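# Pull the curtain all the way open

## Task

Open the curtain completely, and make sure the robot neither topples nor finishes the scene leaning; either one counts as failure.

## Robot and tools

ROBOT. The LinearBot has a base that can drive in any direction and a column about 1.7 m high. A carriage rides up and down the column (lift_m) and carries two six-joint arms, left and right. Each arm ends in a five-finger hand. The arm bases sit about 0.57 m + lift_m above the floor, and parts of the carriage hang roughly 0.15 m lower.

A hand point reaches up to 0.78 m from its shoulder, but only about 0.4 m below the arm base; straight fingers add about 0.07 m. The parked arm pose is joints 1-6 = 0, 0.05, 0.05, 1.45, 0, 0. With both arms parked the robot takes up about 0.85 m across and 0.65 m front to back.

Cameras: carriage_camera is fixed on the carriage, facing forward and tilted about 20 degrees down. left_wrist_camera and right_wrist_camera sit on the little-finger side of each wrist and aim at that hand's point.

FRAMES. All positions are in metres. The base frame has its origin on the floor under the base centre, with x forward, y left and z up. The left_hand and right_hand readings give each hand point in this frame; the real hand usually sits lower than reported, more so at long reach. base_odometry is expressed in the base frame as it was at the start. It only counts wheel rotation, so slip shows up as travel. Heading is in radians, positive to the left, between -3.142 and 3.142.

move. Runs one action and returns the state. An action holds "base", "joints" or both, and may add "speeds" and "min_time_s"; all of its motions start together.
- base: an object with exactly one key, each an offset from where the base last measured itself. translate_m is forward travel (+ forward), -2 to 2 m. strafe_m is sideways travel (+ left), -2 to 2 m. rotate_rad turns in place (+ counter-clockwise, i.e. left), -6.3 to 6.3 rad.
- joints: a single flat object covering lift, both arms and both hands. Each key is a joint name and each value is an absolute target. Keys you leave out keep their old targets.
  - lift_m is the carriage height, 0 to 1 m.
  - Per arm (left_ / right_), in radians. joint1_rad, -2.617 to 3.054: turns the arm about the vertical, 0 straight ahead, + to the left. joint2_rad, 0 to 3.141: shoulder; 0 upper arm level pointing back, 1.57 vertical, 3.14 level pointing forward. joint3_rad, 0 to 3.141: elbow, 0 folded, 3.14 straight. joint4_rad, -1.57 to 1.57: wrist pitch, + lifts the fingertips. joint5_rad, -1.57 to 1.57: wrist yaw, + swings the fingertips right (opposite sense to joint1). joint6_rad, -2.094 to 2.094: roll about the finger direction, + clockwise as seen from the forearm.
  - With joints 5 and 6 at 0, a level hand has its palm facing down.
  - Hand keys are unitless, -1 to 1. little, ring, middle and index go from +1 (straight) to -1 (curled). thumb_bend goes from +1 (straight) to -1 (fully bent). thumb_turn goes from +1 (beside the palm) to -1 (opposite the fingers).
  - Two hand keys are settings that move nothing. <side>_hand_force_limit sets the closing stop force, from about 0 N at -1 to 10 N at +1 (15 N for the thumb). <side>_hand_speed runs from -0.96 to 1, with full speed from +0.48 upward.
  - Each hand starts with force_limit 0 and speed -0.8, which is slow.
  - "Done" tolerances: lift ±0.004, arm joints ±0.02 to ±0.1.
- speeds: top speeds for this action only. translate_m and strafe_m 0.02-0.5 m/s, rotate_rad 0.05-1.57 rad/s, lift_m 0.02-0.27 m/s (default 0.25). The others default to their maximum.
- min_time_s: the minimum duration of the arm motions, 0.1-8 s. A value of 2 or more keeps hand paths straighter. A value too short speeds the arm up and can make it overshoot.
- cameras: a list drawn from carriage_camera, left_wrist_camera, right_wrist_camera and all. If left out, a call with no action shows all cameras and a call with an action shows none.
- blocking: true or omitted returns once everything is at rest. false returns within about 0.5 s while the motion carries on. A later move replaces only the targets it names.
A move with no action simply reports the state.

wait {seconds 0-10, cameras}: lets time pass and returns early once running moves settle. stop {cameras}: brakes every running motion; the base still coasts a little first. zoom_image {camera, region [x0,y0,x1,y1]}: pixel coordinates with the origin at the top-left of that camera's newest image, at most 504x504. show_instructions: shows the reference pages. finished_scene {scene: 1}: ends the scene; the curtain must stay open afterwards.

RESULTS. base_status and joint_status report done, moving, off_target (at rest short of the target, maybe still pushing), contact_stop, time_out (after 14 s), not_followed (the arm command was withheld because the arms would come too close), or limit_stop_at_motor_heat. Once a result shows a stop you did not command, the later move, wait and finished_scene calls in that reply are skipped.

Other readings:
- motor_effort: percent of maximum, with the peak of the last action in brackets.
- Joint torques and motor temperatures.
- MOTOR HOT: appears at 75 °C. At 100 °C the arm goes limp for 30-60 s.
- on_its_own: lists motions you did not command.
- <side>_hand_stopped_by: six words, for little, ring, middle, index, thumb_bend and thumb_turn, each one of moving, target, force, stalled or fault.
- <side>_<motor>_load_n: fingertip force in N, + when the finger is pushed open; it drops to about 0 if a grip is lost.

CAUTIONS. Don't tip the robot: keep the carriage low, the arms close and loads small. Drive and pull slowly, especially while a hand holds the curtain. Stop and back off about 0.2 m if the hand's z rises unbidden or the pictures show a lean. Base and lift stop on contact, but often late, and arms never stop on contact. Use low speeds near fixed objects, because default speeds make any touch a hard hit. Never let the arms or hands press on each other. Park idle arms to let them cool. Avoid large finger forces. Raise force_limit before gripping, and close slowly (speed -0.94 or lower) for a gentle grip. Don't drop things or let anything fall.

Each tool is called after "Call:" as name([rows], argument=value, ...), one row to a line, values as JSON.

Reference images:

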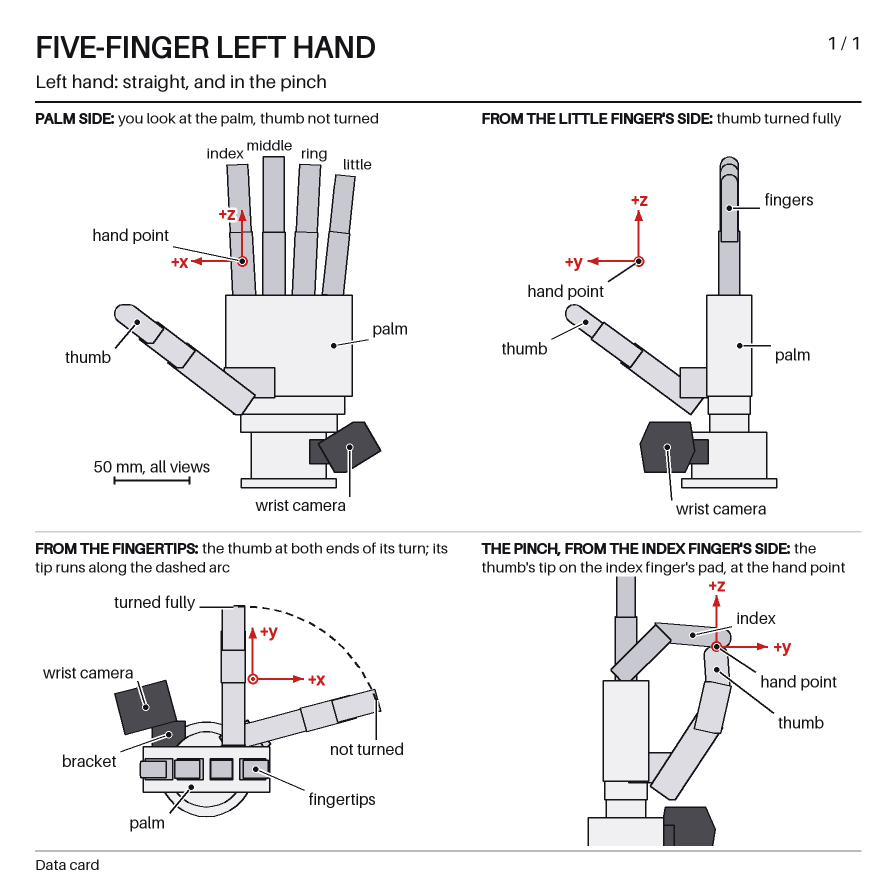

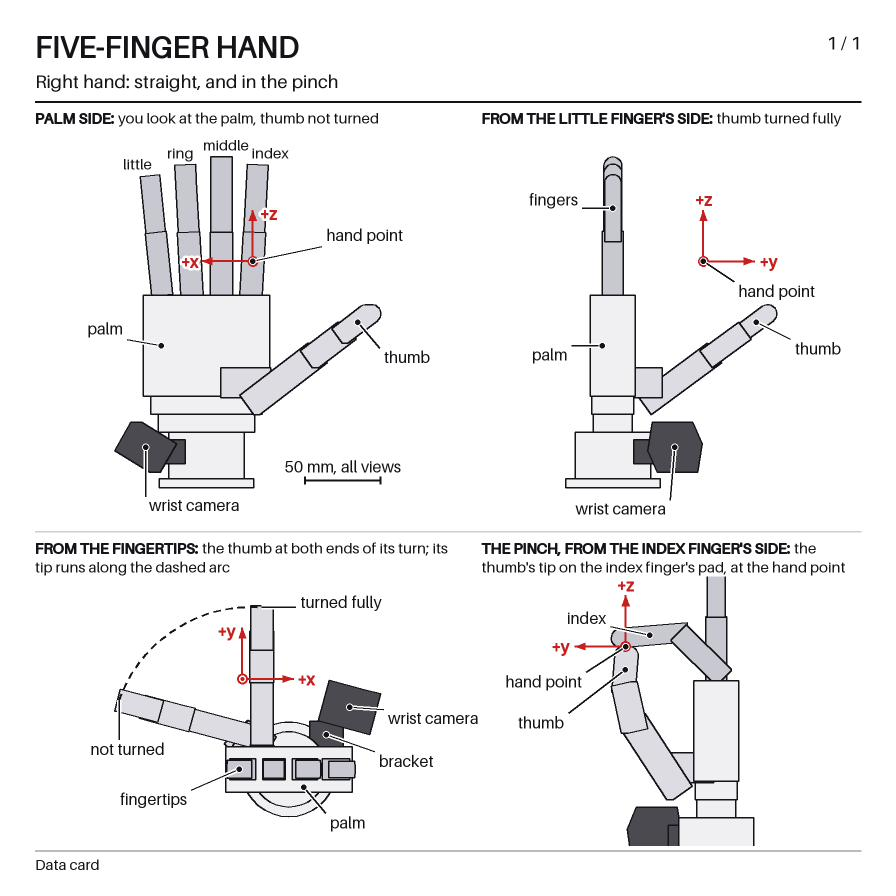

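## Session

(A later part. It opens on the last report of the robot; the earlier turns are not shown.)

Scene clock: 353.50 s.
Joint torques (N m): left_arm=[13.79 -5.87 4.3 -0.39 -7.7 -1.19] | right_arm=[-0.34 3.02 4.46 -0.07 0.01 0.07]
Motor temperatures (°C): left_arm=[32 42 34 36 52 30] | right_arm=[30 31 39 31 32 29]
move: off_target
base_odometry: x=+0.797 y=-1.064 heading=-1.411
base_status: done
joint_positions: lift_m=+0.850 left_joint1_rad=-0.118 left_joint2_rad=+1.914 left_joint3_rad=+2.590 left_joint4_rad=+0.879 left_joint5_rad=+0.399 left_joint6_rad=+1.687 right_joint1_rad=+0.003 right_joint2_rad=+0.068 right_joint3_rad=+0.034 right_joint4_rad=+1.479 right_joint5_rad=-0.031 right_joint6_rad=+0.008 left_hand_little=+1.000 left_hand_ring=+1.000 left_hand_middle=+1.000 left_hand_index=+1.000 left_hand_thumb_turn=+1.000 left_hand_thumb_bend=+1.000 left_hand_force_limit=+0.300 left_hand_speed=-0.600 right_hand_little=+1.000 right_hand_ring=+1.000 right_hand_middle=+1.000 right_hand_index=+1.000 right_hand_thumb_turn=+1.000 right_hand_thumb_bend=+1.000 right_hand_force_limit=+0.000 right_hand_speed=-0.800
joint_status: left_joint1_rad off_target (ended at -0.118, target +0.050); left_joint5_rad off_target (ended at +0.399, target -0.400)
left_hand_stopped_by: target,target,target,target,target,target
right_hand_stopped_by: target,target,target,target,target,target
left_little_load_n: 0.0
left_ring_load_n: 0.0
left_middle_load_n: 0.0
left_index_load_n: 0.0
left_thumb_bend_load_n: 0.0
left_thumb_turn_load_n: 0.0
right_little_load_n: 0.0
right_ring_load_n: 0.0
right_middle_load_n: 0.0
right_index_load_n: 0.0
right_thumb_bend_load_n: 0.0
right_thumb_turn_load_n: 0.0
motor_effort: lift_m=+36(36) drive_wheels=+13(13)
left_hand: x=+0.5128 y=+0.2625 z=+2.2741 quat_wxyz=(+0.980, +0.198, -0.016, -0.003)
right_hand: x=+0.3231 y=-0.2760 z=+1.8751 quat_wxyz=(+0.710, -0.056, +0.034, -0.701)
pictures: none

Call:
move(base={"strafe_m": -0.5}, joints={"left_joint1_rad": 0, "left_joint5_rad": -0.1}, speeds={"strafe_m": 0.2})

Call:
move(base={"translate_m": -0.44}, speeds={"translate_m": 0.25})

Call:
move(joints={"left_joint1_rad": 0, "left_joint2_rad": 0.05, "left_joint3_rad": 0.05, "left_joint4_rad": 1.45, "left_joint5_rad": 0, "left_joint6_rad": 0})

Call:
move(base={"strafe_m": 0.1}, joints={"lift_m": 1.0}, speeds={"strafe_m": 0.2}, cameras=["carriage_camera"])

Call:
zoom_image(camera="carriage_camera", region=[0, 0, 250, 200])

Scene clock: 357.50 s.
Joint torques (N m): left_arm=[0.32 -5.55 4.26 -0.46 -0.03 -0.06] | right_arm=[-0.42 3.08 4.53 -0.07 0.02 0.07]
move: done
base_odometry: x=+0.304 y=-1.144 heading=-1.410
base_status: done
joint_positions: lift_m=+0.850 left_joint1_rad=-0.004 left_joint2_rad=+1.910 left_joint3_rad=+2.590 left_joint4_rad=+0.885 left_joint5_rad=-0.085 left_joint6_rad=+1.577 right_joint1_rad=+0.003 right_joint2_rad=+0.068 right_joint3_rad=+0.034 right_joint4_rad=+1.479 right_joint5_rad=-0.031 right_joint6_rad=+0.008 left_hand_little=+1.000 left_hand_ring=+1.000 left_hand_middle=+1.000 left_hand_index=+1.000 left_hand_thumb_turn=+1.000 left_hand_thumb_bend=+1.000 left_hand_force_limit=+0.300 left_hand_speed=-0.600 right_hand_little=+1.000 right_hand_ring=+1.000 right_hand_middle=+1.000 right_hand_index=+1.000 right_hand_thumb_turn=+1.000 right_hand_thumb_bend=+1.000 right_hand_force_limit=+0.000 right_hand_speed=-0.800
joint_status: all done
left_hand_stopped_by: target,target,target,target,target,target
right_hand_stopped_by: target,target,target,target,target,target
left_little_load_n: 0.0
left_ring_load_n: 0.0
left_middle_load_n: 0.0
left_index_load_n: -0.5
left_thumb_bend_load_n: 0.0
left_thumb_turn_load_n: 0.0
right_little_load_n: 0.0
right_ring_load_n: 0.0
right_middle_load_n: 0.0
right_index_load_n: 0.0
right_thumb_bend_load_n: 0.0
right_thumb_turn_load_n: 0.0
motor_effort: lift_m=+36(36) drive_wheels=-3(7)
left_hand: x=+0.5193 y=+0.3892 z=+2.2600 quat_wxyz=(+0.999, -0.043, +0.003, +0.002)
right_hand: x=+0.3231 y=-0.2759 z=+1.8751 quat_wxyz=(+0.710, -0.056, +0.034, -0.701)
pictures: none

Scene clock: 360.57 s.
Joint torques (N m): left_arm=[0.29 -5.12 4.27 -0.35 -0.03 -0.06] | right_arm=[-0.38 3.06 4.53 -0.03 0.03 0.07]
move: done
base_odometry: x=+0.233 y=-0.710 heading=-1.410
base_status: done
joint_positions: lift_m=+0.850 left_joint1_rad=-0.004 left_joint2_rad=+1.907 left_joint3_rad=+2.590 left_joint4_rad=+0.876 left_joint5_rad=-0.085 left_joint6_rad=+1.577 right_joint1_rad=+0.003 right_joint2_rad=+0.068 right_joint3_rad=+0.034 right_joint4_rad=+1.477 right_joint5_rad=-0.031 right_joint6_rad=+0.008 left_hand_little=+1.000 left_hand_ring=+1.000 left_hand_middle=+1.000 left_hand_index=+1.000 left_hand_thumb_turn=+1.000 left_hand_thumb_bend=+1.000 left_hand_force_limit=+0.300 left_hand_speed=-0.600 right_hand_little=+1.000 right_hand_ring=+1.000 right_hand_middle=+1.000 right_hand_index=+1.000 right_hand_thumb_turn=+1.000 right_hand_thumb_bend=+1.000 right_hand_force_limit=+0.000 right_hand_speed=-0.800
joint_status: not commanded
left_hand_stopped_by: target,target,target,target,target,target
right_hand_stopped_by: target,target,target,target,target,target
left_little_load_n: 0.0
left_ring_load_n: 0.0
left_middle_load_n: 0.0
left_index_load_n: 0.0
left_thumb_bend_load_n: 0.0
left_thumb_turn_load_n: 0.0
right_little_load_n: 0.5
right_ring_load_n: 0.0
right_middle_load_n: 0.0
right_index_load_n: 0.0
right_thumb_bend_load_n: 0.0
right_thumb_turn_load_n: 0.0
motor_effort: lift_m=+36(36) drive_wheels=-3(7)
left_hand: x=+0.5195 y=+0.3892 z=+2.2605 quat_wxyz=(+0.999, -0.043, +0.006, +0.002)
right_hand: x=+0.3234 y=-0.2759 z=+1.8750 quat_wxyz=(+0.710, -0.056, +0.034, -0.701)
pictures: none

Scene clock: 362.90 s.
Joint torques (N m): left_arm=[0.29 3.51 5.03 0.1 0.25 -0.05] | right_arm=[-0.36 3.07 4.55 -0.1 0.03 0.07]
move: done
base_odometry: x=+0.233 y=-0.710 heading=-1.410
base_status: not commanded
joint_positions: lift_m=+0.850 left_joint1_rad=-0.004 left_joint2_rad=+0.058 left_joint3_rad=+0.060 left_joint4_rad=+1.433 left_joint5_rad=-0.016 left_joint6_rad=+0.009 right_joint1_rad=+0.003 right_joint2_rad=+0.068 right_joint3_rad=+0.034 right_joint4_rad=+1.477 right_joint5_rad=-0.032 right_joint6_rad=+0.008 left_hand_little=+1.000 left_hand_ring=+1.000 left_hand_middle=+1.000 left_hand_index=+1.000 left_hand_thumb_turn=+1.000 left_hand_thumb_bend=+1.000 left_hand_force_limit=+0.300 left_hand_speed=-0.600 right_hand_little=+1.000 right_hand_ring=+1.000 right_hand_middle=+1.000 right_hand_index=+1.000 right_hand_thumb_turn=+1.000 right_hand_thumb_bend=+1.000 right_hand_force_limit=+0.000 right_hand_speed=-0.800
joint_status: all done
left_hand_stopped_by: target,target,target,target,target,target
right_hand_stopped_by: target,target,target,target,target,target
left_little_load_n: 0.0
left_ring_load_n: 0.0
left_middle_load_n: 0.0
left_index_load_n: 0.0
left_thumb_bend_load_n: 0.0
left_thumb_turn_load_n: 0.0
right_little_load_n: 0.0
right_ring_load_n: 0.0
right_middle_load_n: 0.0
right_index_load_n: 0.0
right_thumb_bend_load_n: 0.0
right_thumb_turn_load_n: 0.0
motor_effort: lift_m=+36(36) drive_wheels=-2(3)
left_hand: x=+0.3238 y=+0.2861 z=+1.8821 quat_wxyz=(+0.708, -0.053, +0.042, -0.703)
right_hand: x=+0.3234 y=-0.2759 z=+1.8750 quat_wxyz=(+0.710, -0.056, +0.034, -0.701)
pictures: none

Scene clock: 364.57 s.
Joint torques (N m): left_arm=[0.24 3.89 5.59 0.06 0.19 -0.05] | right_arm=[-0.34 3.03 4.46 -0.07 0.03 0.08]
move: done
base_odometry: x=+0.332 y=-0.694 heading=-1.410
base_status: done
joint_positions: lift_m=+1.000 left_joint1_rad=-0.003 left_joint2_rad=+0.053 left_joint3_rad=+0.054 left_joint4_rad=+1.438 left_joint5_rad=-0.012 left_joint6_rad=+0.007 right_joint1_rad=+0.003 right_joint2_rad=+0.068 right_joint3_rad=+0.034 right_joint4_rad=+1.477 right_joint5_rad=-0.031 right_joint6_rad=+0.008 left_hand_little=+1.000 left_hand_ring=+1.000 left_hand_middle=+1.000 left_hand_index=+1.000 left_hand_thumb_turn=+1.000 left_hand_thumb_bend=+1.000 left_hand_force_limit=+0.300 left_hand_speed=-0.600 right_hand_little=+1.000 right_hand_ring=+1.000 right_hand_middle=+1.000 right_hand_index=+1.000 right_hand_thumb_turn=+1.000 right_hand_thumb_bend=+1.000 right_hand_force_limit=+0.000 right_hand_speed=-0.800
joint_status: all done
left_hand_stopped_by: target,target,target,target,target,target
right_hand_stopped_by: target,target,target,target,target,target
left_little_load_n: 0.0
left_ring_load_n: 0.0
left_middle_load_n: 0.0
left_index_load_n: 0.0
left_thumb_bend_load_n: 0.0
left_thumb_turn_load_n: 0.0
right_little_load_n: 0.0
right_ring_load_n: 0.0
right_middle_load_n: 0.0
right_index_load_n: 0.0
right_thumb_bend_load_n: 0.0
right_thumb_turn_load_n: 0.0
motor_effort: lift_m=+36(45) drive_wheels=-1(8)
left_hand: x=+0.3229 y=+0.2853 z=+2.0306 quat_wxyz=(+0.707, -0.051, +0.043, -0.704)
right_hand: x=+0.3234 y=-0.2759 z=+2.0249 quat_wxyz=(+0.710, -0.056, +0.034, -0.701)
Images, in order (width x height): carriage_camera 672x504.

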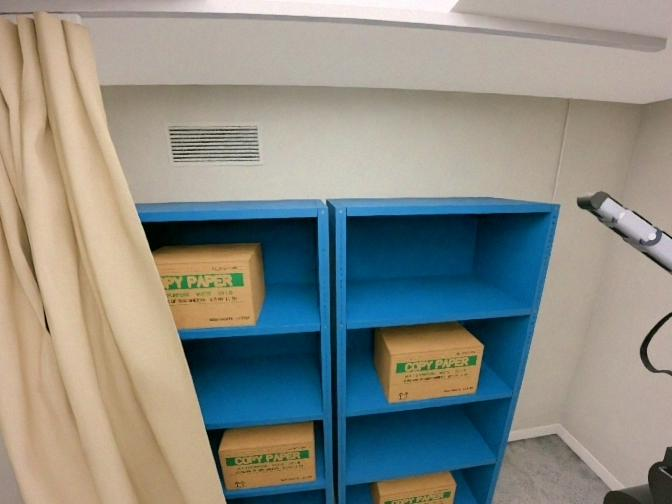

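Scaled by 2.016 from the camera's image (finer frame: 960x720).

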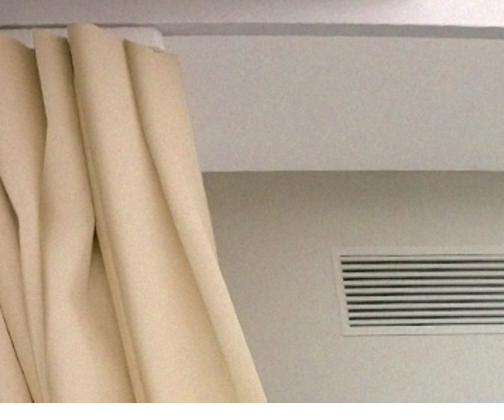

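Call:
zoom_image(camera="carriage_camera", region=[0, 0, 120, 60])

Scaled by 4.200 from the camera's image (finer frame: 960x720).

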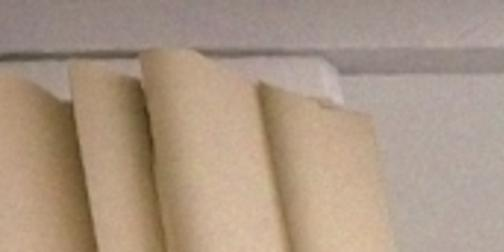

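Call:
finished_scene()

The scene is finished: the task was done.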